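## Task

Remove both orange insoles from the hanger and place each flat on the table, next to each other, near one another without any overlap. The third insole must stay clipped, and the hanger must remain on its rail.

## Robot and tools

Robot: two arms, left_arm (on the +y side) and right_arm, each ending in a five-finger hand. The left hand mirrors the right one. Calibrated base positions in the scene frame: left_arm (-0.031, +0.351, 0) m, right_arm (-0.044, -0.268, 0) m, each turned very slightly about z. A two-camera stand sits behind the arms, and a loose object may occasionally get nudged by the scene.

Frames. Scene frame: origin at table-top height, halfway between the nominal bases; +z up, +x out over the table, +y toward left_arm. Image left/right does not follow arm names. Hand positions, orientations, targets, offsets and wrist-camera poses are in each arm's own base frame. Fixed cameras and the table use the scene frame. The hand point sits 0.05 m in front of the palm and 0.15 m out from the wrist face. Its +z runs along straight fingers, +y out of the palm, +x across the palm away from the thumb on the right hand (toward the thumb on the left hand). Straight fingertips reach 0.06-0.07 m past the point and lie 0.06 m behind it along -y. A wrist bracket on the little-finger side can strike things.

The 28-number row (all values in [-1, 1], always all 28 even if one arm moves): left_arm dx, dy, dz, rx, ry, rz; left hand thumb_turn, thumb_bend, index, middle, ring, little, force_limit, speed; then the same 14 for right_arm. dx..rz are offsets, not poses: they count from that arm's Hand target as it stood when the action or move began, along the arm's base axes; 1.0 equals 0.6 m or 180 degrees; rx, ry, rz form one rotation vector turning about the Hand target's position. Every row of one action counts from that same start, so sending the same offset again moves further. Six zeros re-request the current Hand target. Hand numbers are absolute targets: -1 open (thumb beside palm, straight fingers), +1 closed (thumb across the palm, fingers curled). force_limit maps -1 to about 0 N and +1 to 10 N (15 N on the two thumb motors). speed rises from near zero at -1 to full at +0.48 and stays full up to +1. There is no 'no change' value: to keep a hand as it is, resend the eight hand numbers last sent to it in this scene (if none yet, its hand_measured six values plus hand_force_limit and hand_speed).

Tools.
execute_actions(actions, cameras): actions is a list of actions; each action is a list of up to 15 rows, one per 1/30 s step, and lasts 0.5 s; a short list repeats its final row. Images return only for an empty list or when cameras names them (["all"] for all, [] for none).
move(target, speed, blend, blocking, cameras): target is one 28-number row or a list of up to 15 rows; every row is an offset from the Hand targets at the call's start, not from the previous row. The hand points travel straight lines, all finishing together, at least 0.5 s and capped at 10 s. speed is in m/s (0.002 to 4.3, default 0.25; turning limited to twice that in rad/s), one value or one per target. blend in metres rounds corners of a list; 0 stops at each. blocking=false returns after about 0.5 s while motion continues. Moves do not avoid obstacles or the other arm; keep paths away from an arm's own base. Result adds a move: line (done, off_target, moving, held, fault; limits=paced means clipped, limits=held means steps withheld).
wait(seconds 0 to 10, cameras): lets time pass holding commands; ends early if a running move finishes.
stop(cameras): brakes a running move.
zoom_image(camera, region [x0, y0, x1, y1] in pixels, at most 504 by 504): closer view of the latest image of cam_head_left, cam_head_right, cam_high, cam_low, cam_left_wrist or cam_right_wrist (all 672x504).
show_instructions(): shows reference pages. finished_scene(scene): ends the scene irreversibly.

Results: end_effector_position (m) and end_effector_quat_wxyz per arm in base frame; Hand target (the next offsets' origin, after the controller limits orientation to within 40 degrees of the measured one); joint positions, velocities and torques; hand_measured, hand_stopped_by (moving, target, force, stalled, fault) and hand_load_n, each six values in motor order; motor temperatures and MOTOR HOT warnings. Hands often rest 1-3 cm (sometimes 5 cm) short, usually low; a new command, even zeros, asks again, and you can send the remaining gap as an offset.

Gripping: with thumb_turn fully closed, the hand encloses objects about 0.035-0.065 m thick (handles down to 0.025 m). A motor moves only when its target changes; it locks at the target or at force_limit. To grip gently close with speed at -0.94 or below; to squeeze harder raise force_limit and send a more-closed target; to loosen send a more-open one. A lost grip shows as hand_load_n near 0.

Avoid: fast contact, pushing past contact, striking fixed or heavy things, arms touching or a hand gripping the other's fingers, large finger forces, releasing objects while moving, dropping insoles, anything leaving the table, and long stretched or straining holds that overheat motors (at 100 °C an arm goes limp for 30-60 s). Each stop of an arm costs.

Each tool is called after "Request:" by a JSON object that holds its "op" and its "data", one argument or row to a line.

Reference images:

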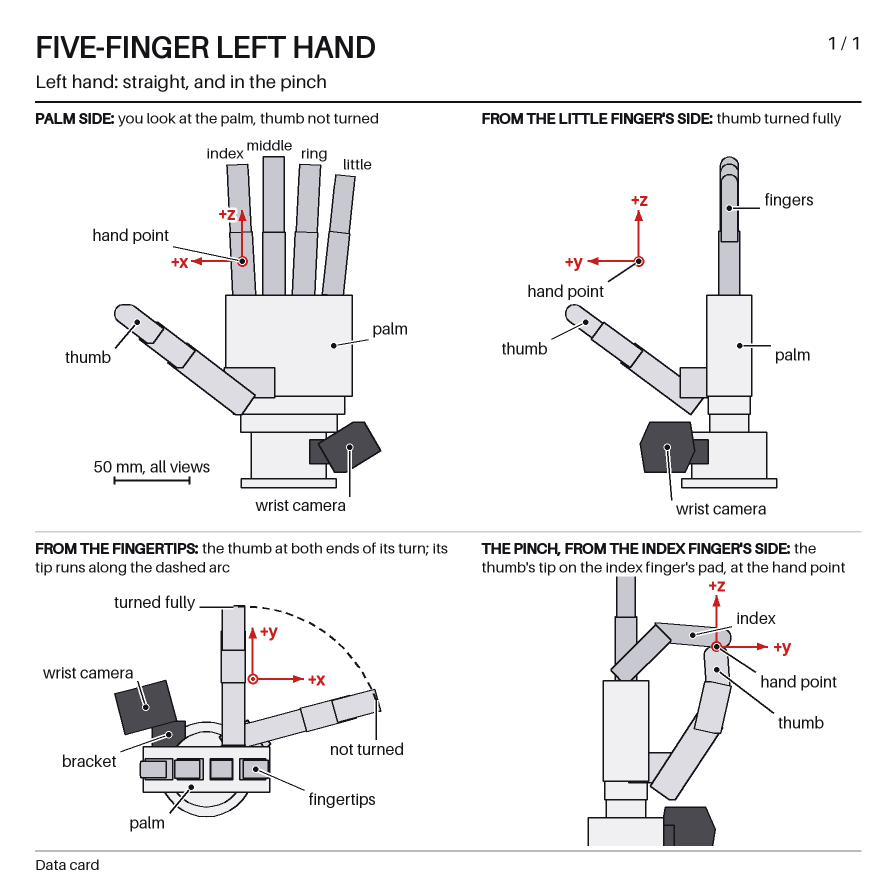

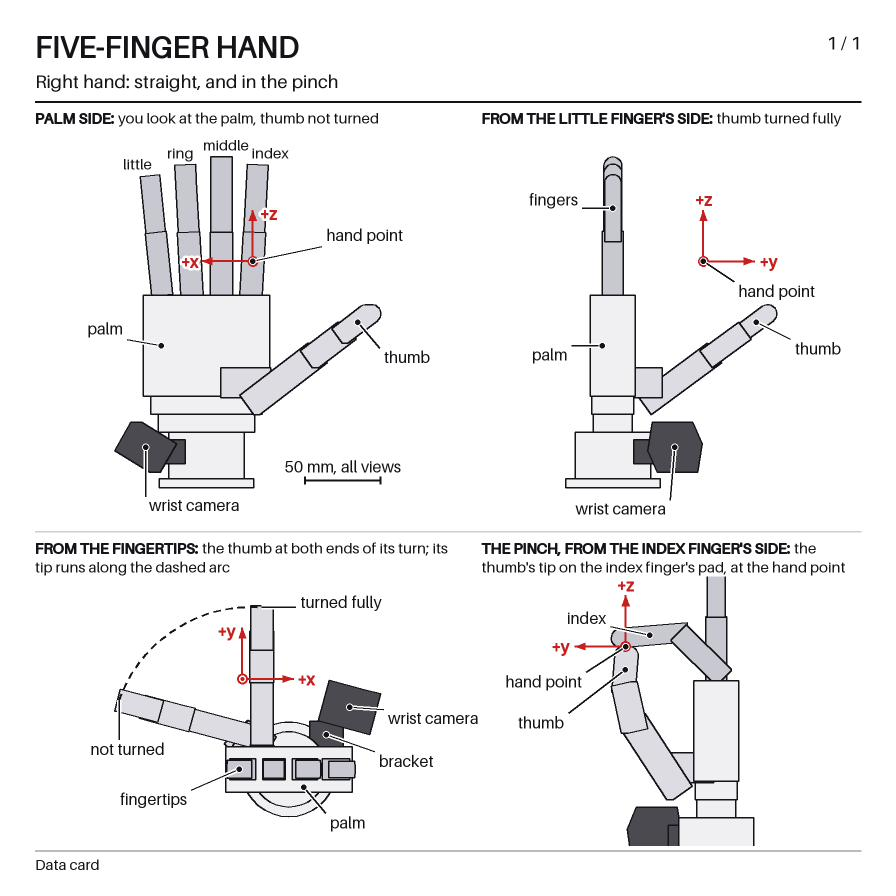

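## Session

Request:
{"op": "execute_actions", "data": {
  "actions": []
}}

Scene clock: 0.00 s.
left_arm: end_effector_position=(+0.0204, -0.2323, +0.1728) hand_measured=(-1.000, -1.000, -1.000, -1.000, -1.000, -1.000) hand_load_n=(+0.0, +0.0, +0.0, +0.0, +0.0, +0.0) hand_stopped_by=(target, target, target, target, target, target) hand_force_limit=0.00 hand_speed=-0.80 end_effector_quat_wxyz=(-0.054, +0.747, +0.656, -0.092) | right_arm: end_effector_position=(+0.2223, +0.2735, +0.1399) hand_measured=(-1.000, -1.000, -1.000, -1.000, -1.000, -1.000) hand_load_n=(+0.0, +0.0, +0.0, +0.0, +0.0, +0.0) hand_stopped_by=(target, target, target, target, target, target) hand_force_limit=0.00 hand_speed=-0.80 end_effector_quat_wxyz=(+0.011, -0.476, +0.854, +0.210)
Joint positions: left_arm=[-1.575 0.968 0.889 -1.449 0.209 1.691] | right_arm=[0.477 1.268 0.867 -1.161 -0.423 1.033]
Joint velocities: within noise
Joint torques (N m): no reading
Motor temperatures (°C): left_arm=[22 24 23 25 22 22] | right_arm=[25 24 24 24 22 22]
Heat: left arm: hottest wrist pitch 25 °C; right arm: hottest waist 25 °C.
Hand target: left_arm +0.0203, -0.2406, +0.1834; -0.042, +0.748, +0.655, -0.102 | right_arm +0.2327, +0.2789, +0.1540; +0.031, -0.479, +0.852, +0.209
camera_calibration:
cam_left_wrist: T_world_to_cam=[[-0.916583, 0.359802, 0.174409, 0.0696455], [0.39954, 0.841191, 0.36437, 0.127058], [-0.0156104, 0.403659, -0.914776, 0.369299], [0, 0, 0, 1]] pos_world=[0.0188358, -0.28101, 0.279383]
cam_right_wrist: T_world_to_cam=[[-0.920055, 0.258834, 0.294115, 0.0922003], [0.391235, 0.567069, 0.724822, -0.347303], [0.0208249, 0.781945, -0.623, -0.0184598], [0, 0, 0, 1]] pos_world=[0.221091, 0.187515, 0.213115]

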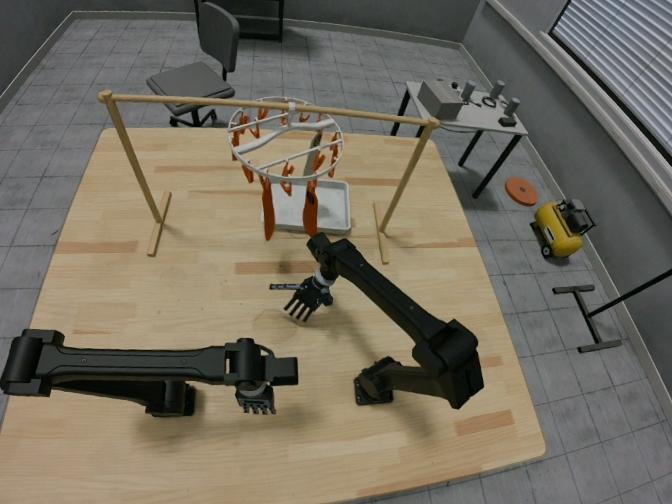

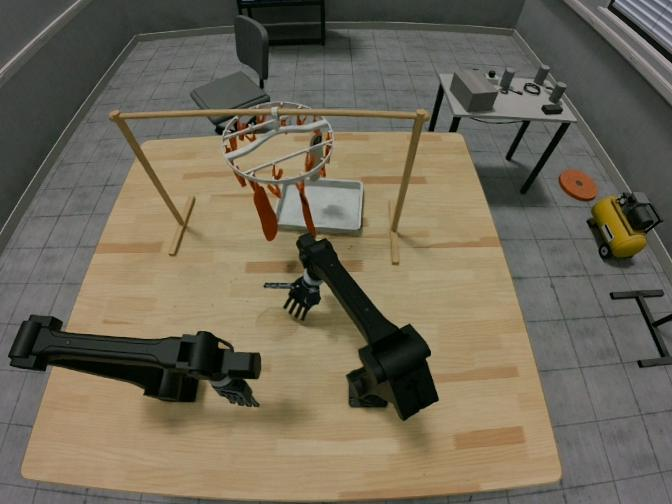

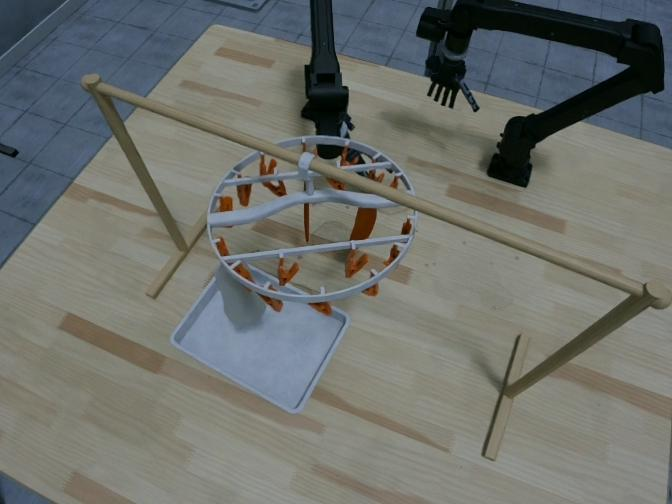

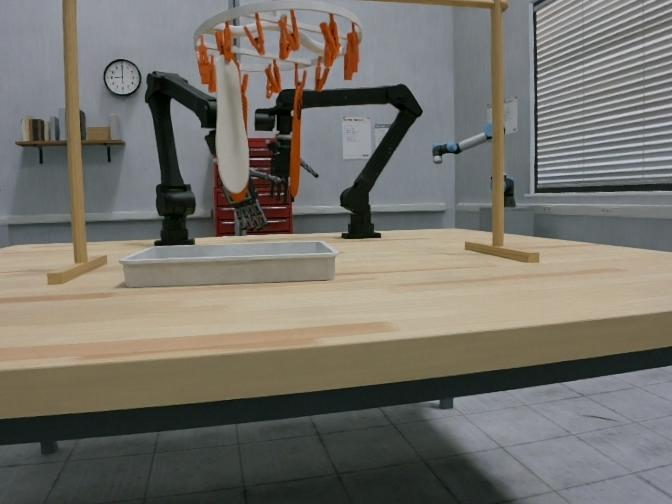

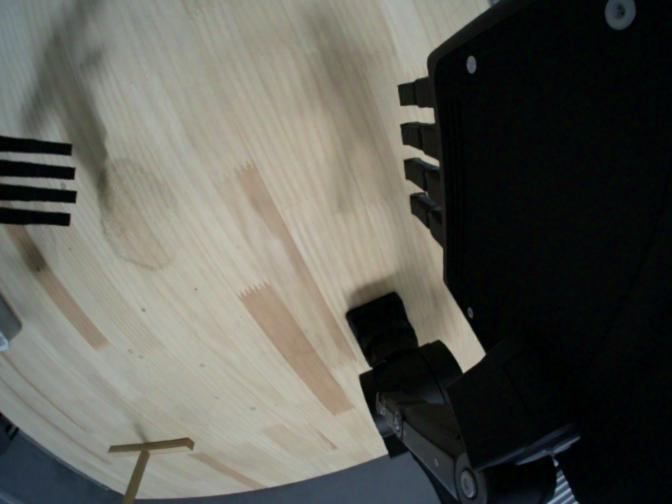

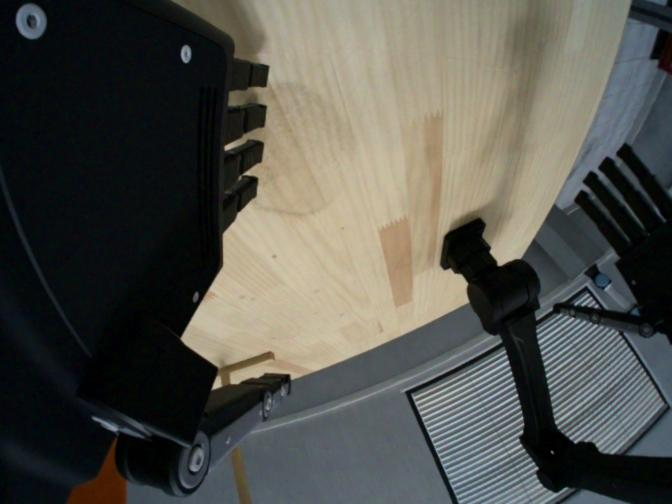

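Request:
{"op": "zoom_image", "data": {
  "camera": "cam_high",
  "region": [210, 130, 410, 320]
}}

Request:
{"op": "zoom_image", "data": {
  "camera": "cam_head_right",
  "region": [210, 95, 370, 255]
}}

Request:
{"op": "zoom_image", "data": {
  "camera": "cam_head_left",
  "region": [210, 90, 370, 250]
}}

Request:
{"op": "zoom_image", "data": {
  "camera": "cam_low",
  "region": [180, 40, 370, 210]
}}

Scaled by 2.520 from the camera's 672x504 image, which has a finer 960x720 frame.

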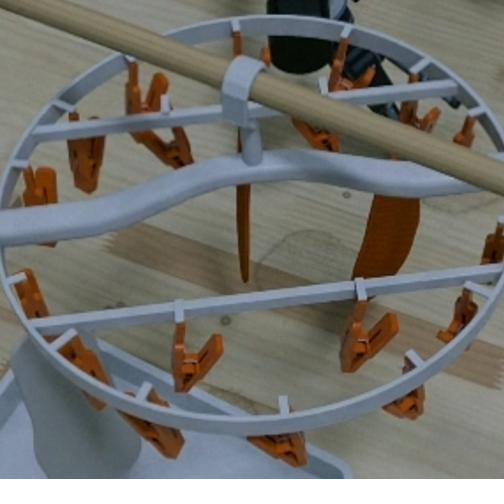

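Scaled by 3.150 from the camera's 672x504 image, which has a finer 960x720 frame.

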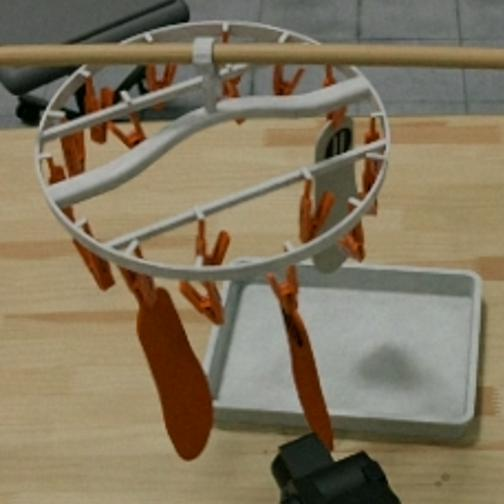

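Scaled by 3.150 from the camera's 672x504 image, which has a finer 960x720 frame.

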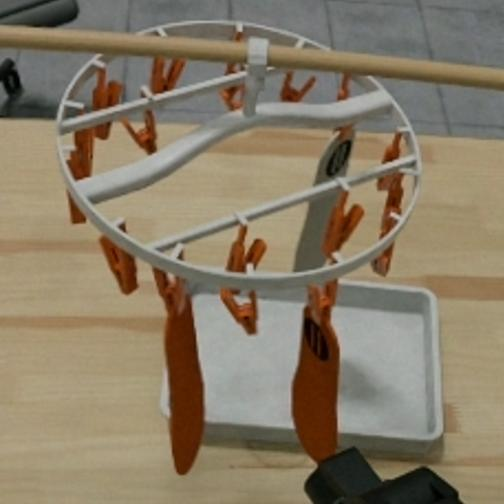

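Scaled by 2.653 from the camera's 672x504 image, which has a finer 960x720 frame.

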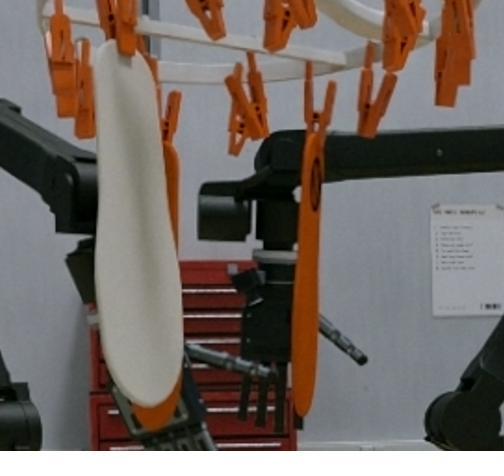

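Request:
{"op": "move", "data": {
  "target": [
    [0.233,0.167,0.145,0,0,0.27,-1,-1,-1,-1,-1,-1,0,-0.8, 0,0,0,0,0,0,1,-1,-0.4,-0.4,-0.4,-0.4,0,0],
    [0.433,0.483,0.195,0,0,0.54,-1,-1,-1,-1,-1,-1,0,-0.8, 0.045,-0.132,0.243,-0.060,-0.139,0.499,1,-1,-0.4,-0.4,-0.4,-0.4,0,0],
    [0.433,0.483,0.195,0,0,0.54,-1,-1,-1,-1,-1,-1,0,-0.8, 0.028,-0.132,0.243,-0.0775,0.196,-0.970,1,-1,-0.4,-0.4,-0.4,-0.4,0,0]
  ],
  "cameras": ["cam_head_right","cam_right_wrist"],
  "speed": 0.45,
  "blend": 0.03
}}

Scene clock: 8.87 s.
left_arm: end_effector_position=(+0.2722, +0.0461, +0.2810) hand_measured=(-1.000, -1.000, -1.000, -1.000, -1.000, -1.000) hand_load_n=(+0.0, +0.0, +0.0, +0.0, +0.0, +0.0) hand_stopped_by=(target, target, target, target, target, target) hand_force_limit=0.00 hand_speed=-0.80 end_effector_quat_wxyz=(+0.036, +0.008, +0.995, -0.097) | right_arm: end_effector_position=(+0.2527, +0.2006, +0.2903) hand_measured=(+1.000, -1.000, -0.400, -0.400, -0.400, -0.400) hand_load_n=(+0.0, +0.0, +0.0, +0.0, +0.0, +0.0) hand_stopped_by=(target, target, target, target, target, target) hand_force_limit=0.00 hand_speed=0.00 end_effector_quat_wxyz=(+0.001, +0.869, +0.494, +0.008)
Joint positions: left_arm=[0.086 1.093 1.252 -1.676 0.2 1.667] | right_arm=[0.878 1.217 1.346 -1.686 0.008 -1.727]
Joint torques (N m): left_arm=[1.73 -4.42 10.91 0.05 0.25 0.02] | right_arm=[1.85 -9.64 8.9 -0.23 -0.07 -0.19]
Heat: left arm: hottest elbow 25 °C; right arm: hottest elbow 26 °C.
Hand target: left_arm +0.2800, +0.0492, +0.3004; +0.048, +0.003, +0.994, -0.099 | right_arm +0.2495, +0.1996, +0.2998; -0.001, +0.866, +0.501, +0.000
Off the commanded pose: left_arm 0.021 m, 2 deg | right_arm 0.010 m, 1 deg.
joint sent to its limit (left arm) — joint 4 (wrist pitch), lower limit. The joint targets are off in position, not in orientation.
joint sent to its limit (right arm) — joint 4 (wrist pitch), lower limit. The joint targets are off in position, not in orientation.
move: off_target (left_arm); blend cut to 0 m at target 1
camera_calibration:
cam_right_wrist: T_world_to_cam=[[0.953652, -0.300374, 0.0179813, -0.186272], [-0.266376, -0.814899, 0.514765, 0.0774471], [-0.139969, -0.495697, -0.857143, 0.496602], [0, 0, 0, 1]] pos_world=[0.267778, 0.253324, 0.389141]
Images, in order (width x height): cam_head_right 672x504, cam_right_wrist 672x504.

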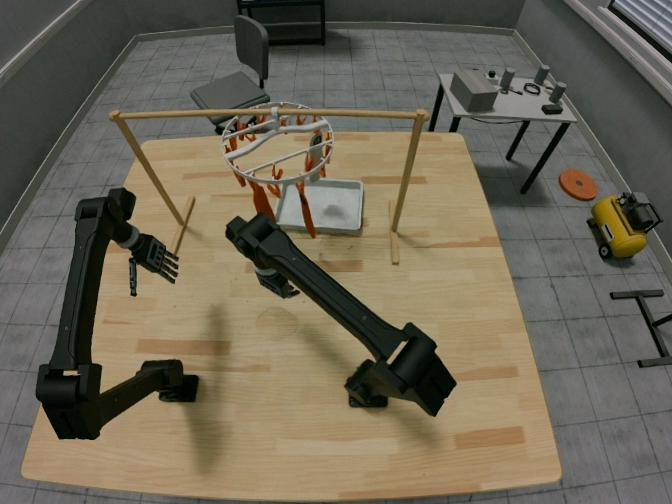

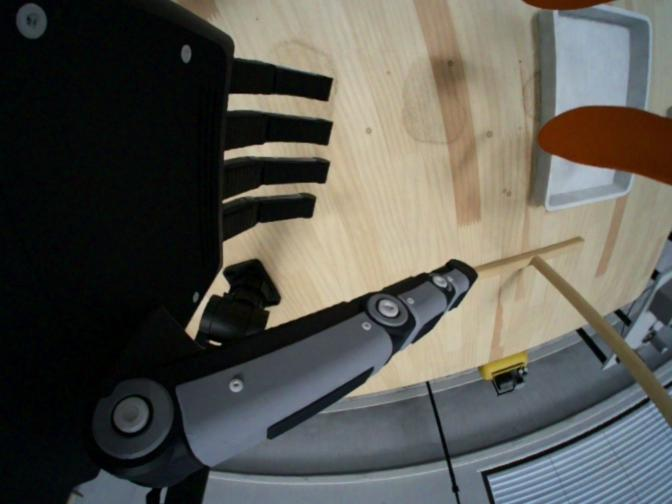

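Request:
{"op": "move", "data": {
  "target": [
    [0,0,0,0,0,0,-1,-1,-1,-1,-1,-1,0,-0.8, 0,0,0.03,0.433,-0.25,0,1,-1,-0.4,-0.4,-0.4,-0.4,0,0],
    [0,0,0,0,0,0,-1,-1,-1,-1,-1,-1,0,-0.8, 0.239,0.291,0.059,0.433,-0.25,0,1,-1,-0.4,-0.4,-0.4,-0.4,0,0]
  ],
  "cameras": ["cam_head_right","cam_right_wrist"],
  "speed": 0.4,
  "blend": 0.03
}}

Scene clock: 12.97 s.
left_arm: end_effector_position=(+0.2722, +0.0461, +0.2810) hand_measured=(-1.000, -1.000, -1.000, -1.000, -1.000, -1.000) hand_load_n=(+0.0, +0.0, -0.5, +0.0, +0.0, +0.0) hand_stopped_by=(target, target, target, target, target, target) hand_force_limit=0.00 hand_speed=-0.80 end_effector_quat_wxyz=(+0.036, +0.008, +0.995, -0.097) | right_arm: end_effector_position=(+0.3852, +0.3591, +0.2916) hand_measured=(+1.000, -1.000, -0.400, -0.400, -0.400, -0.400) hand_load_n=(+0.0, +0.0, +0.0, +0.5, +0.0, +0.0) hand_stopped_by=(target, target, target, target, target, target) hand_force_limit=0.00 hand_speed=0.00 end_effector_quat_wxyz=(-0.341, +0.639, +0.361, +0.587)
Joint positions: left_arm=[0.086 1.093 1.252 -1.676 0.2 1.667] | right_arm=[0.76 1.076 0.668 0.327 -0.281 -1.581]
Joint torques (N m): left_arm=[1.73 -4.42 10.93 0.05 0.25 0.02] | right_arm=[2.14 -6.71 14.13 2.54 0.12 -0.04]
Heat: left arm: hottest elbow 25 °C; right arm: hottest elbow 27 °C.
Hand target: left_arm +0.2800, +0.0492, +0.3004; +0.048, +0.003, +0.994, -0.099 | right_arm +0.3929, +0.3743, +0.3353; -0.354, +0.612, +0.354, +0.613
Off the commanded pose: left_arm 0.021 m, 2 deg | right_arm 0.047 m, 5 deg.
joint sent to its limit (left arm) — joint 4 (wrist pitch), lower limit. The joint targets are off in position, not in orientation.
move: off_target (left_arm, right_arm)
camera_calibration:
cam_right_wrist: T_world_to_cam=[[0.847881, -0.483503, 0.217539, -0.21674], [-0.138615, -0.598192, -0.789273, 0.494447], [0.511746, 0.639055, -0.574216, -0.146199], [0, 0, 0, 1]] pos_world=[0.327124, 0.284409, 0.353454]
Images, in order (width x height): cam_head_right 672x504, cam_right_wrist 672x504.

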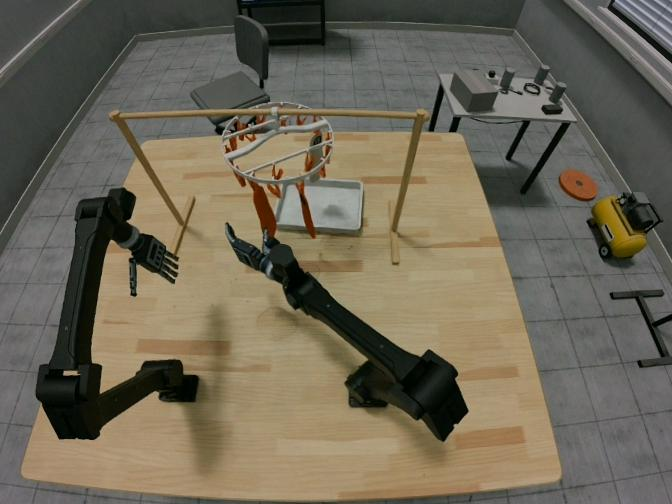

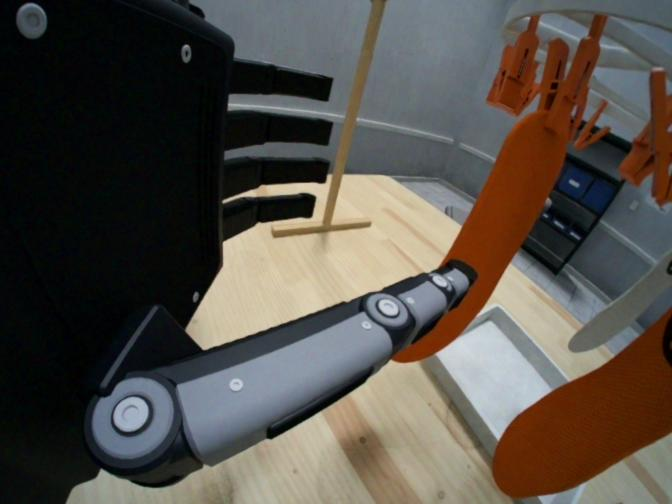

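Request:
{"op": "move", "data": {
  "target": [0,0,0,0,0,0,-1,-1,-1,-1,-1,-1,0,-0.8, 0.101,-0.008,-0.01,0,0,0,1,-1,-0.4,-0.4,-0.4,-0.4,0,0],
  "cameras": ["cam_right_wrist"],
  "speed": 0.15
}}

Scene clock: 14.87 s.
left_arm: end_effector_position=(+0.2722, +0.0461, +0.2810) hand_measured=(-1.000, -1.000, -1.000, -1.000, -1.000, -1.000) hand_load_n=(+0.0, +0.0, +0.0, +0.0, +0.0, +0.0) hand_stopped_by=(target, target, target, target, target, target) hand_force_limit=0.00 hand_speed=-0.80 end_effector_quat_wxyz=(+0.036, +0.008, +0.995, -0.097) | right_arm: end_effector_position=(+0.4377, +0.3629, +0.2865) hand_measured=(+1.000, -1.000, -0.400, -0.400, -0.400, -0.400) hand_load_n=(+0.0, +0.0, +0.0, +0.0, +0.0, +0.0) hand_stopped_by=(target, target, target, target, target, target) hand_force_limit=0.00 hand_speed=0.00 end_effector_quat_wxyz=(-0.349, +0.637, +0.362, +0.584)
Joint positions: left_arm=[0.086 1.093 1.252 -1.676 0.2 1.667] | right_arm=[0.66 1.213 0.752 0.379 -0.395 -1.581]
Joint torques (N m): left_arm=[1.67 -4.42 10.92 0.06 0.25 0.02] | right_arm=[0.15 -8.53 13.89 2.48 -0.11 -0.04]
Heat: left arm: hottest elbow 26 °C; right arm: hottest elbow 27 °C.
Hand target: left_arm +0.2800, +0.0492, +0.3004; +0.048, +0.003, +0.994, -0.099 | right_arm +0.4535, +0.3695, +0.3293; -0.354, +0.612, +0.354, +0.613
Off the commanded pose: left_arm 0.021 m, 2 deg | right_arm 0.046 m, 5 deg.
joint sent to its limit (left arm) — joint 4 (wrist pitch), lower limit. The joint targets are off in position, not in orientation.
move: off_target (left_arm, right_arm)
camera_calibration:
cam_right_wrist: T_world_to_cam=[[0.855824, -0.473154, 0.209021, -0.263194], [-0.135018, -0.594418, -0.79274, 0.498086], [0.499334, 0.650225, -0.572602, -0.177468], [0, 0, 0, 1]] pos_world=[0.381115, 0.286934, 0.348248]
Images, in order (width x height): cam_right_wrist 672x504.

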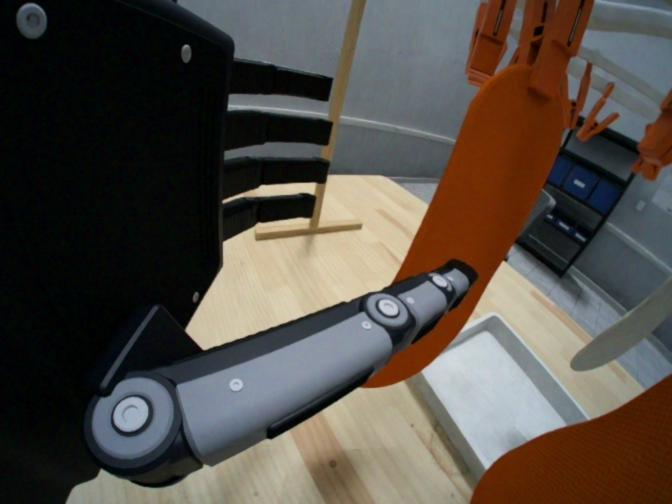

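Request:
{"op": "move", "data": {
  "target": [0,0,0,0,0,0,-1,-1,-1,-1,-1,-1,0,-0.8, 0.069,-0.04,-0.015,0,0,0,1,-1,-0.4,-0.4,-0.4,-0.4,0,0],
  "cameras": ["cam_right_wrist"],
  "speed": 0.12
}}

Scene clock: 16.77 s.
left_arm: end_effector_position=(+0.2722, +0.0461, +0.2810) hand_measured=(-1.000, -1.000, -1.000, -1.000, -1.000, -1.000) hand_load_n=(+0.0, +0.0, +0.0, +0.0, +0.0, +0.0) hand_stopped_by=(target, target, target, target, target, target) hand_force_limit=0.00 hand_speed=-0.80 end_effector_quat_wxyz=(+0.036, +0.008, +0.995, -0.097) | right_arm: end_effector_position=(+0.4776, +0.3409, +0.2782) hand_measured=(+1.000, -1.000, -0.400, -0.400, -0.400, -0.400) hand_load_n=(+0.5, +0.0, +0.0, +0.0, +0.0, +0.0) hand_stopped_by=(target, target, target, target, target, target) hand_force_limit=0.00 hand_speed=0.00 end_effector_quat_wxyz=(-0.352, +0.637, +0.360, +0.583)
Joint positions: left_arm=[0.086 1.093 1.252 -1.676 0.2 1.667] | right_arm=[0.551 1.283 0.786 0.416 -0.505 -1.581]
Joint torques (N m): left_arm=[1.73 -4.42 10.92 0.1 0.24 0.02] | right_arm=[0.32 -10.17 13.72 2.43 -0.14 -0.02]
Heat: left arm: hottest elbow 26 °C; right arm: hottest elbow 27 °C.
Hand target: left_arm +0.2800, +0.0492, +0.3004; +0.048, +0.003, +0.994, -0.099 | right_arm +0.4949, +0.3455, +0.3202; -0.354, +0.612, +0.354, +0.613
Off the commanded pose: left_arm 0.021 m, 2 deg | right_arm 0.046 m, 5 deg.
joint sent to its limit (left arm) — joint 4 (wrist pitch), lower limit. The joint targets are off in position, not in orientation.
move: off_target (left_arm, right_arm)
camera_calibration:
cam_right_wrist: T_world_to_cam=[[0.857185, -0.474096, 0.201162, -0.304036], [-0.138776, -0.588783, -0.796289, 0.484684], [0.495958, 0.654651, -0.570489, -0.188374], [0, 0, 0, 1]] pos_world=[0.421303, 0.264551, 0.339643]
Images, in order (width x height): cam_right_wrist 672x504.

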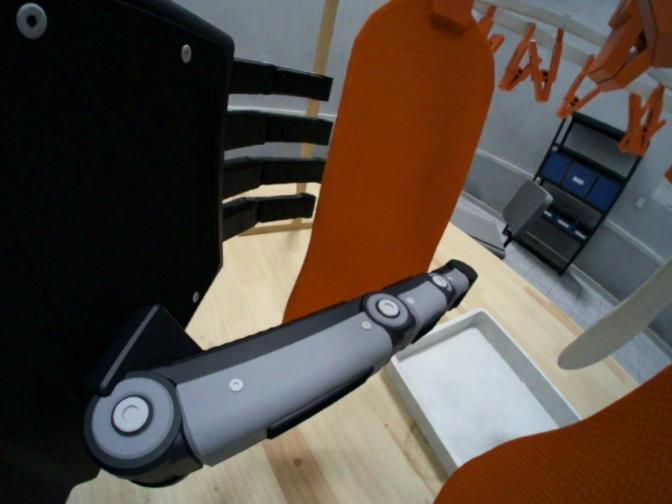

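Request:
{"op": "move", "data": {
  "target": [
    [0,0,0,0,0,0,-1,-1,-1,-1,-1,-1,0,-0.8, 0,0,0,0,0,0,1,-0.25,0,0,0,0,-0.5,-0.5],
    [0,0,0,0,0,0,-1,-1,-1,-1,-1,-1,0,-0.8, 0,0,0,0,0,0,1,0.6,0.5,0.5,0.18,0.18,0.2,-0.9]
  ],
  "cameras": ["cam_right_wrist","cam_high"]
}}

Scene clock: 20.00 s.
left_arm: end_effector_position=(+0.2722, +0.0461, +0.2810) hand_measured=(-1.000, -1.000, -1.000, -1.000, -1.000, -1.000) hand_load_n=(+0.0, +0.0, +0.0, +0.0, +0.0, +0.0) hand_stopped_by=(target, target, target, target, target, target) hand_force_limit=0.00 hand_speed=-0.80 end_effector_quat_wxyz=(+0.036, +0.008, +0.995, -0.097) | right_arm: end_effector_position=(+0.4780, +0.3402, +0.2782) hand_measured=(+1.000, -0.132, +0.230, +0.202, +0.180, +0.180) hand_load_n=(+0.0, +8.5, +8.0, +8.0, +0.0, +0.0) hand_stopped_by=(target, force, force, force, target, target) hand_force_limit=0.20 hand_speed=-0.90 end_effector_quat_wxyz=(-0.352, +0.638, +0.359, +0.584)
Joint positions: left_arm=[0.086 1.093 1.252 -1.676 0.2 1.667] | right_arm=[0.549 1.283 0.786 0.416 -0.505 -1.581]
Joint torques (N m): left_arm=[1.67 -4.48 10.91 0.05 0.24 0.02] | right_arm=[0.5 -9.76 13.71 2.45 -0.11 -0.06]
Heat: left arm: hottest elbow 27 °C; right arm: hottest elbow 28 °C.
Hand target: left_arm +0.2800, +0.0492, +0.3004; +0.048, +0.003, +0.994, -0.099 | right_arm +0.4949, +0.3455, +0.3202; -0.354, +0.612, +0.354, +0.613
Off the commanded pose: left_arm 0.021 m, 2 deg | right_arm 0.046 m, 5 deg.
joint sent to its limit (left arm) — joint 4 (wrist pitch), lower limit. The joint targets are off in position, not in orientation.
move: off_target (left_arm, right_arm); target 2's new numbers were sent with right_arm's hand 0.046 m and 5 deg from that target
camera_calibration:
cam_right_wrist: T_world_to_cam=[[0.856654, -0.475055, 0.201165, -0.304234], [-0.139446, -0.588646, -0.796273, 0.484568], [0.496688, 0.654079, -0.57051, -0.188264], [0, 0, 0, 1]] pos_world=[0.421703, 0.26385, 0.339643]
Images, in order (width x height): cam_high 672x504, cam_right_wrist 672x504.

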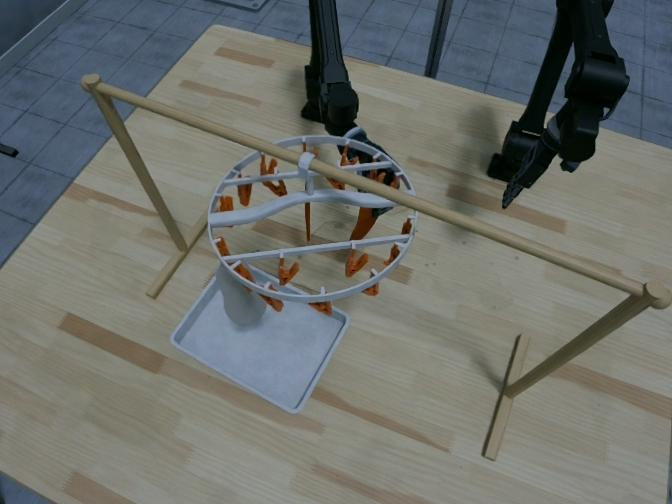

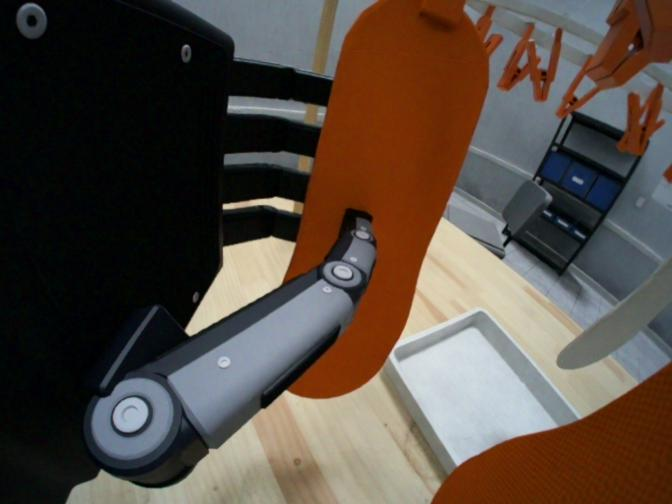

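Request:
{"op": "move", "data": {
  "target": [
    [0,0,0,0,0,0,-1,-1,-1,-1,-1,-1,0,-0.8, -0.04,0.01,-0.16,0,0,0,1,0.6,0.5,0.5,0.18,0.18,0.2,-0.9],
    [0,0,0,0,0,0,-1,-1,-1,-1,-1,-1,0,-0.8, -0.12,0.03,-0.25,0,0,0,1,0.6,0.5,0.5,0.18,0.18,0.2,-0.9]
  ],
  "cameras": ["cam_right_wrist","cam_high","cam_low"],
  "speed": 0.12,
  "blend": 0.02
}}

Scene clock: 23.07 s.
left_arm: end_effector_position=(+0.2722, +0.0461, +0.2810) hand_measured=(-1.000, -1.000, -1.000, -1.000, -1.000, -1.000) hand_load_n=(+0.0, +0.0, +0.0, +0.0, +0.0, +0.0) hand_stopped_by=(target, target, target, target, target, target) hand_force_limit=0.00 hand_speed=-0.80 end_effector_quat_wxyz=(+0.036, +0.008, +0.995, -0.097) | right_arm: end_effector_position=(+0.4217, +0.3537, +0.1502) hand_measured=(+1.000, -0.132, +0.230, +0.202, +0.180, +0.180) hand_load_n=(-0.5, +8.5, +8.0, +8.0, +0.0, +0.0) hand_stopped_by=(target, force, force, force, target, target) hand_force_limit=0.20 hand_speed=-0.90 end_effector_quat_wxyz=(-0.345, +0.630, +0.357, +0.598)
Joint positions: left_arm=[0.086 1.093 1.252 -1.676 0.2 1.667] | right_arm=[0.677 1.503 0.518 0.934 -0.361 -1.58]
Joint torques (N m): left_arm=[1.73 -4.54 10.89 0.08 0.25 0.02] | right_arm=[1.79 -10.87 7.28 2.47 0.12 -0.06]
Heat: left arm: hottest elbow 27 °C; right arm: hottest elbow 28 °C.
Hand target: left_arm +0.2800, +0.0492, +0.3004; +0.048, +0.003, +0.994, -0.099 | right_arm +0.4229, +0.3635, +0.1703; -0.354, +0.612, +0.354, +0.613
Off the commanded pose: left_arm 0.021 m, 2 deg | right_arm 0.022 m, 3 deg.
joint sent to its limit (left arm) — joint 4 (wrist pitch), lower limit. The joint targets are off in position, not in orientation.
move: off_target (left_arm, right_arm)
camera_calibration:
cam_right_wrist: T_world_to_cam=[[0.842606, -0.490702, 0.221872, -0.215489], [-0.124651, -0.578518, -0.806088, 0.374403], [0.523906, 0.651558, -0.54863, -0.256008], [0, 0, 0, 1]] pos_world=[0.362366, 0.277662, 0.20916]
Images, in order (width x height): cam_high 672x504, cam_low 672x504, cam_right_wrist 672x504.

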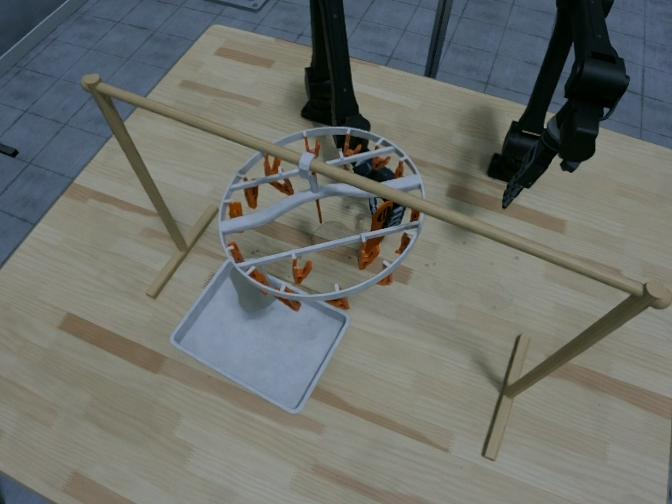

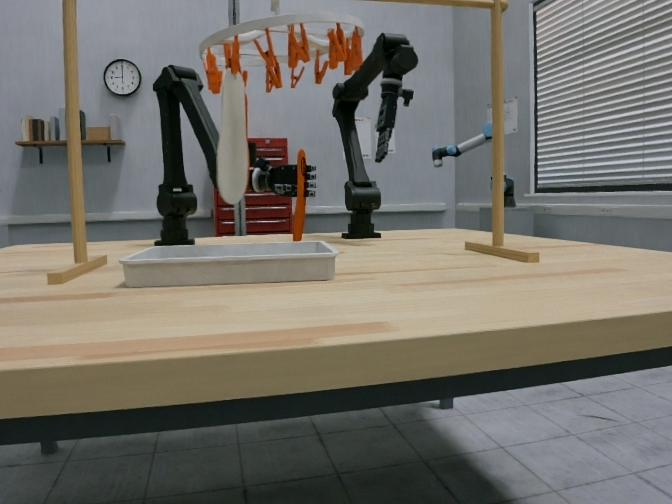

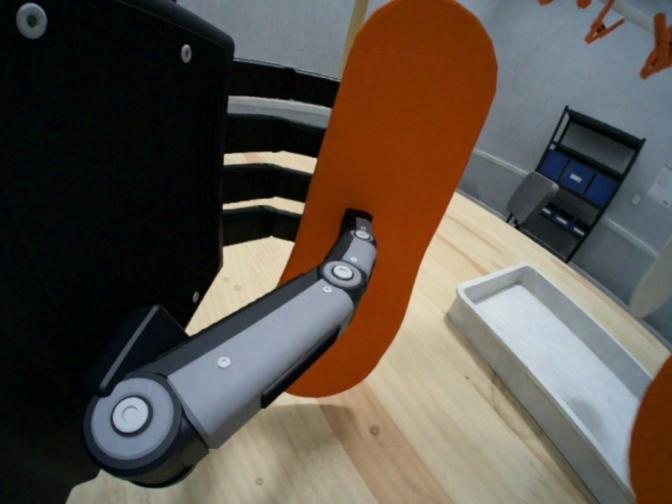

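Request:
{"op": "move", "data": {
  "target": [
    [0,0,0,0,0,0,-1,-1,-1,-1,-1,-1,0,-0.8, -0.105,-0.006,0.216,0,0,0,1,0.6,0.5,0.5,0.18,0.18,0.2,-0.9],
    [0,0,0,0,0,0,-1,-1,-1,-1,-1,-1,0,-0.8, -0.222,0.003,0.016,-0.270,0.443,-0.251,1,0.6,0.5,0.5,0.18,0.18,0.2,-0.9],
    [0,0,0,0,0,0,-1,-1,-1,-1,-1,-1,0,-0.8, -0.222,0.003,-0.2,-0.270,0.443,-0.251,1,0.6,0.5,0.5,0.18,0.18,0.2,-0.9]
  ],
  "cameras": ["cam_right_wrist","cam_high","cam_low","cam_head_left"],
  "speed": [0.3,0.35,0.2],
  "blend": [0.04,0.03,0]
}}

Scene clock: 28.07 s.
left_arm: end_effector_position=(+0.2722, +0.0461, +0.2810) hand_measured=(-1.000, -1.000, -1.000, -1.000, -1.000, -1.000) hand_load_n=(+0.0, +0.0, +0.0, +0.0, +0.0, +0.0) hand_stopped_by=(target, target, target, target, target, target) hand_force_limit=0.00 hand_speed=-0.80 end_effector_quat_wxyz=(+0.036, +0.008, +0.995, -0.097) | right_arm: end_effector_position=(+0.2811, +0.3583, +0.0413) hand_measured=(+1.000, -0.132, +0.230, +0.202, +0.180, +0.180) hand_load_n=(-0.5, +8.5, +8.0, +8.0, +0.0, +0.0) hand_stopped_by=(target, force, force, force, target, target) hand_force_limit=0.20 hand_speed=-0.90 end_effector_quat_wxyz=(+0.020, +0.999, +0.030, -0.012)
Joint positions: left_arm=[0.086 1.093 1.252 -1.676 0.2 1.667] | right_arm=[0.941 1.849 1.389 -1.156 0.005 -0.69]
Joint torques (N m): left_arm=[1.73 -4.42 10.92 0.09 0.24 0.03] | right_arm=[-0.09 -18.61 8.16 0.61 -0.04 0.04]
Motor temperatures (°C): left_arm=[22 24 28 25 22 22] | right_arm=[25 24 29 24 22 22]
Heat: left arm: hottest elbow 28 °C; right arm: hottest elbow 29 °C.
Hand target: left_arm +0.2800, +0.0492, +0.3004; +0.048, +0.003, +0.994, -0.099 | right_arm +0.2896, +0.3654, +0.0502; +0.003, +1.000, +0.021, -0.001
Off the commanded pose: left_arm 0.021 m, 2 deg | right_arm 0.014 m, 3 deg.
joint sent to its limit (left arm) — joint 4 (wrist pitch), lower limit. The joint targets are off in position, not in orientation.
move: off_target (left_arm, right_arm)
camera_calibration:
cam_right_wrist: T_world_to_cam=[[0.288354, -0.9568, 0.0372336, 0.259879], [-0.804772, -0.2211, 0.550868, 0.278831], [-0.518838, -0.18881, -0.833761, 0.360919], [0, 0, 0, 1]] pos_world=[0.336717, 0.378447, 0.137645]
Images, in order (width x height): cam_head_left 672x504, cam_high 672x504, cam_low 672x504, cam_right_wrist 672x504.

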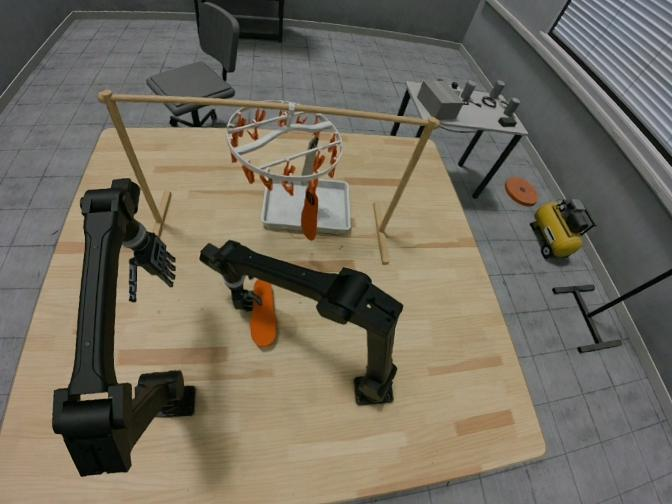

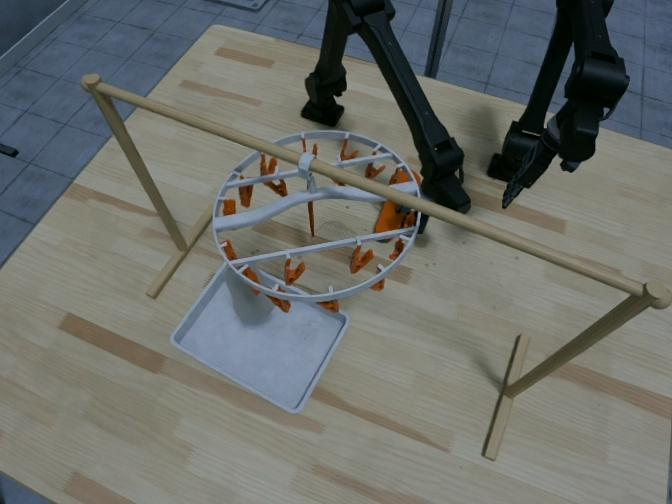

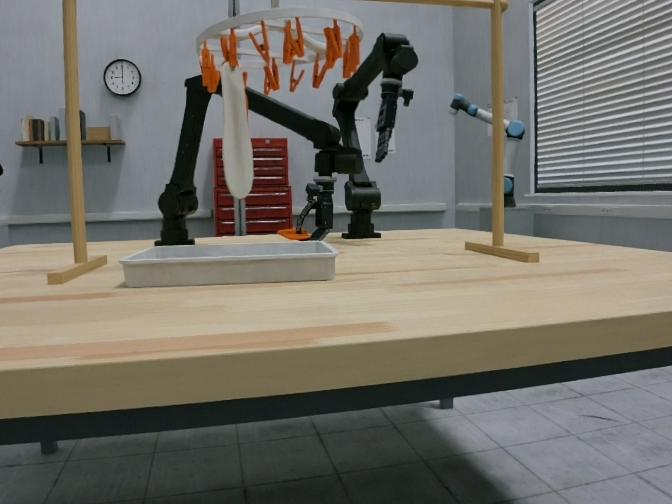

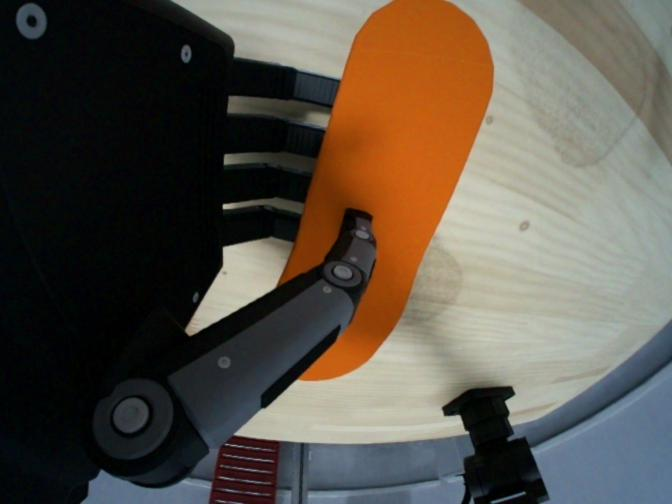

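Request:
{"op": "move", "data": {
  "target": [
    [0,0,0,0,0,0,-1,-1,-1,-1,-1,-1,0,-0.8, 0,0,-0.055,0,0,0,1,0.6,0.5,0.5,0.18,0.18,0.2,-0.9],
    [0,0,0,0,0,0,-1,-1,-1,-1,-1,-1,0,-0.8, 0,0,-0.053,0,0,0,1,-1,0.23,0.2,0.18,0.18,0.2,-0.3]
  ],
  "cameras": ["cam_right_wrist","cam_low"],
  "speed": 0.06
}}

Scene clock: 31.27 s.
left_arm: end_effector_position=(+0.2722, +0.0461, +0.2810) hand_measured=(-1.000, -1.000, -1.000, -1.000, -1.000, -1.000) hand_load_n=(+0.0, +0.0, +0.0, +0.0, +0.0, +0.0) hand_stopped_by=(target, target, target, target, target, target) hand_force_limit=0.00 hand_speed=-0.80 end_effector_quat_wxyz=(+0.036, +0.008, +0.995, -0.097) | right_arm: end_effector_position=(+0.2826, +0.3637, +0.0213) hand_measured=(+1.000, -1.000, +0.230, +0.200, +0.180, +0.180) hand_load_n=(+0.0, -0.5, +0.0, +0.0, -1.0, -1.0) hand_stopped_by=(target, target, force, target, target, target) hand_force_limit=0.20 hand_speed=-0.30 end_effector_quat_wxyz=(+0.009, +0.999, +0.031, -0.003)
Joint positions: left_arm=[0.086 1.093 1.252 -1.676 0.2 1.667] | right_arm=[0.945 1.866 1.361 -1.084 0.006 -0.688]
Joint torques (N m): left_arm=[1.61 -4.42 10.91 0.08 0.24 0.01] | right_arm=[0.32 -17.14 7.34 0.72 -0.08 -0.01]
Heat: left arm: hottest elbow 28 °C; right arm: hottest elbow 29 °C.
Hand target: left_arm +0.2800, +0.0492, +0.3004; +0.048, +0.003, +0.994, -0.099 | right_arm +0.2896, +0.3653, +0.0185; +0.003, +1.000, +0.021, -0.001
Off the commanded pose: left_arm 0.021 m, 2 deg | right_arm 0.008 m, 1 deg.
joint sent to its limit (left arm) — joint 4 (wrist pitch), lower limit. The joint targets are off in position, not in orientation.
move: off_target (left_arm)
camera_calibration:
cam_right_wrist: T_world_to_cam=[[0.290807, -0.956526, 0.0221394, 0.264841], [-0.813436, -0.234989, 0.532073, 0.300181], [-0.503739, -0.17274, -0.846409, 0.33621], [0, 0, 0, 1]] pos_world=[0.336522, 0.381944, 0.118989]
Images, in order (width x height): cam_low 672x504, cam_right_wrist 672x504.

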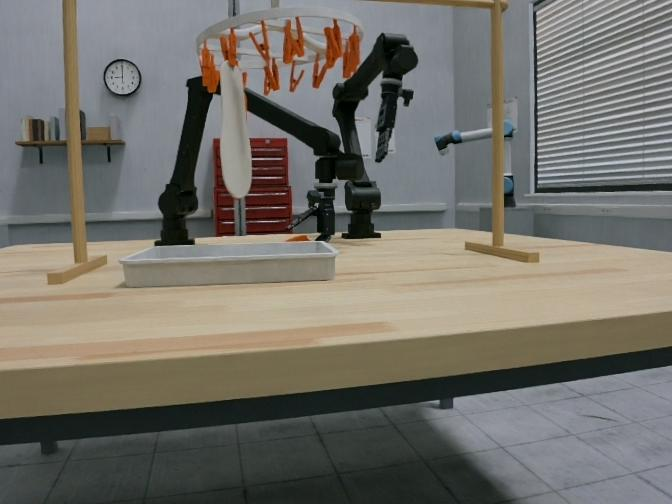

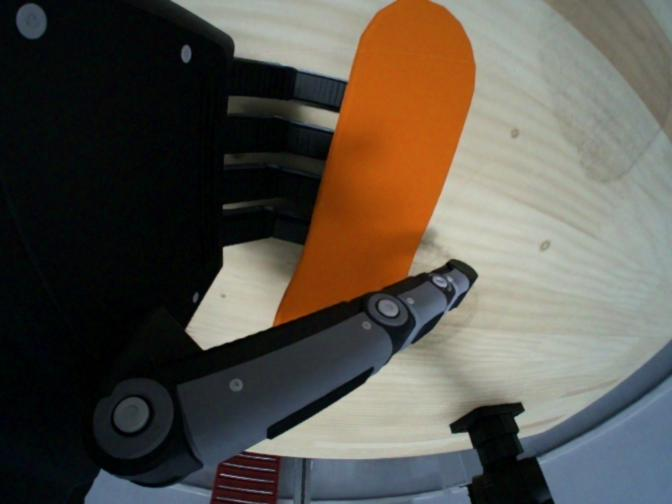

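Request:
{"op": "move", "data": {
  "target": [
    [0,0,0,0,0,0,-1,-1,-1,-1,-1,-1,0,-0.8, 0,-0.01,0.017,0,0,0,1,-1,0,0,0,0,0.2,-0.1],
    [0,0,0,0,0,0,-1,-1,-1,-1,-1,-1,0,-0.8, 0,-0.027,0.05,0,0,0,1,-1,-0.3,-0.3,-0.3,-0.3,0.2,-0.1],
    [0,0,0,0,0,0,-1,-1,-1,-1,-1,-1,0,-0.8, 0,-0.043,0.075,0,0,0,1,-1,-0.6,-0.6,-0.6,-0.6,0.2,-0.1],
    [0,0,0,0,0,0,-1,-1,-1,-1,-1,-1,0,-0.8, 0,-0.053,0.095,0,0,0,1,-1,-1,-1,-1,-1,0.2,-0.1],
    [0,0,0,0,0,0,-1,-1,-1,-1,-1,-1,0,-0.8, 0,0.04,0.105,0,0,0,1,-1,-1,-1,-1,-1,0.2,-0.1]
  ],
  "cameras": ["cam_right_wrist","cam_low","cam_head_left"],
  "speed": 0.1
}}

Scene clock: 39.83 s.
left_arm: end_effector_position=(+0.2722, +0.0461, +0.2810) hand_measured=(-1.000, -1.000, -1.000, -1.000, -1.000, -1.000) hand_load_n=(+0.0, +0.0, +0.0, +0.0, +0.0, +0.0) hand_stopped_by=(target, target, target, target, target, target) hand_force_limit=0.00 hand_speed=-0.80 end_effector_quat_wxyz=(+0.036, +0.008, +0.995, -0.097) | right_arm: end_effector_position=(+0.2882, +0.3695, +0.0766) hand_measured=(+1.000, -1.000, -1.000, -1.000, -1.000, -1.000) hand_load_n=(+0.0, +0.0, +0.0, -2.0, +0.0, +0.0) hand_stopped_by=(target, target, target, target, target, target) hand_force_limit=0.20 hand_speed=-0.10 end_effector_quat_wxyz=(+0.013, +1.000, +0.017, -0.007)
Joint positions: left_arm=[0.086 1.093 1.252 -1.676 0.2 1.667] | right_arm=[0.939 1.833 1.469 -1.235 0.005 -0.665]
Joint torques (N m): left_arm=[1.61 -4.42 10.89 0.09 0.24 0.02] | right_arm=[2.32 -16.56 11.3 0.09 -0.08 0.02]
Heat: left arm: hottest elbow 29 °C; right arm: hottest elbow 29 °C.
Hand target: left_arm +0.2800, +0.0492, +0.3004; +0.048, +0.003, +0.994, -0.099 | right_arm +0.2897, +0.3893, +0.0815; +0.003, +1.000, +0.021, -0.001
Off the commanded pose: left_arm 0.021 m, 2 deg | right_arm 0.020 m, 1 deg.
joint sent to its limit (left arm) — joint 4 (wrist pitch), lower limit. The joint targets are off in position, not in orientation.
move: off_target (left_arm, right_arm); target 2's new numbers were sent with right_arm's hand 0.017 m and 2 deg from that target; target 3's new numbers were sent with right_arm's hand 0.014 m and 1 deg from that target
camera_calibration:
cam_right_wrist: T_world_to_cam=[[0.262707, -0.96448, 0.0276219, 0.278203], [-0.816568, -0.206986, 0.538863, 0.266669], [-0.514005, -0.164118, -0.841941, 0.38624], [0, 0, 0, 1]] pos_world=[0.343197, 0.386907, 0.173809]
Images, in order (width x height): cam_head_left 672x504, cam_low 672x504, cam_right_wrist 672x504.

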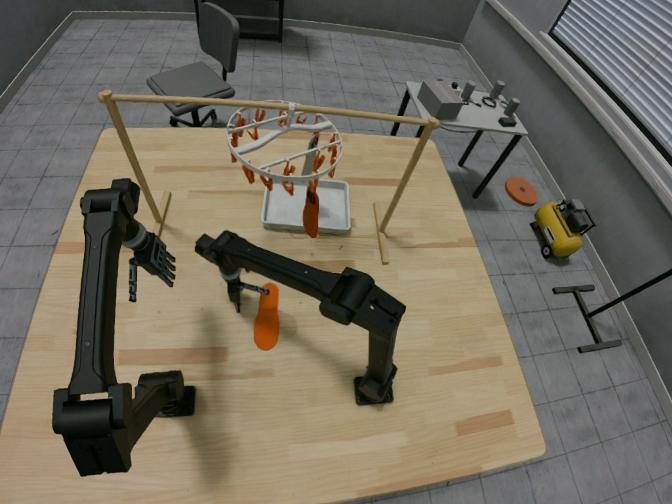

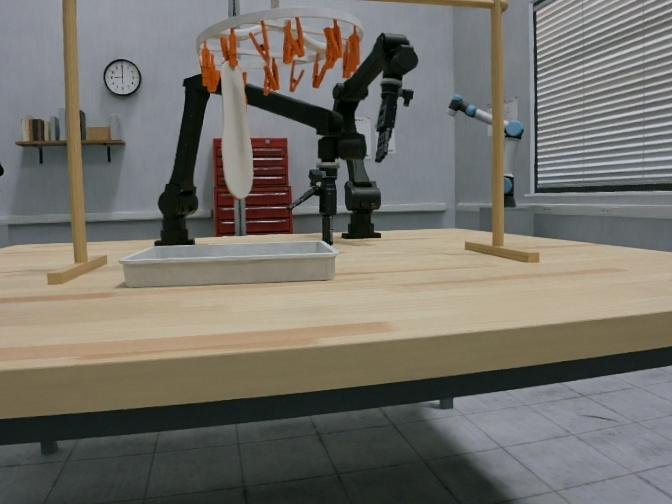

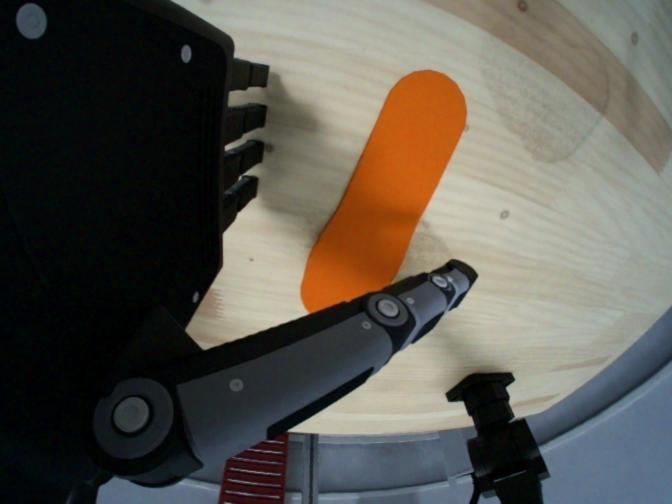

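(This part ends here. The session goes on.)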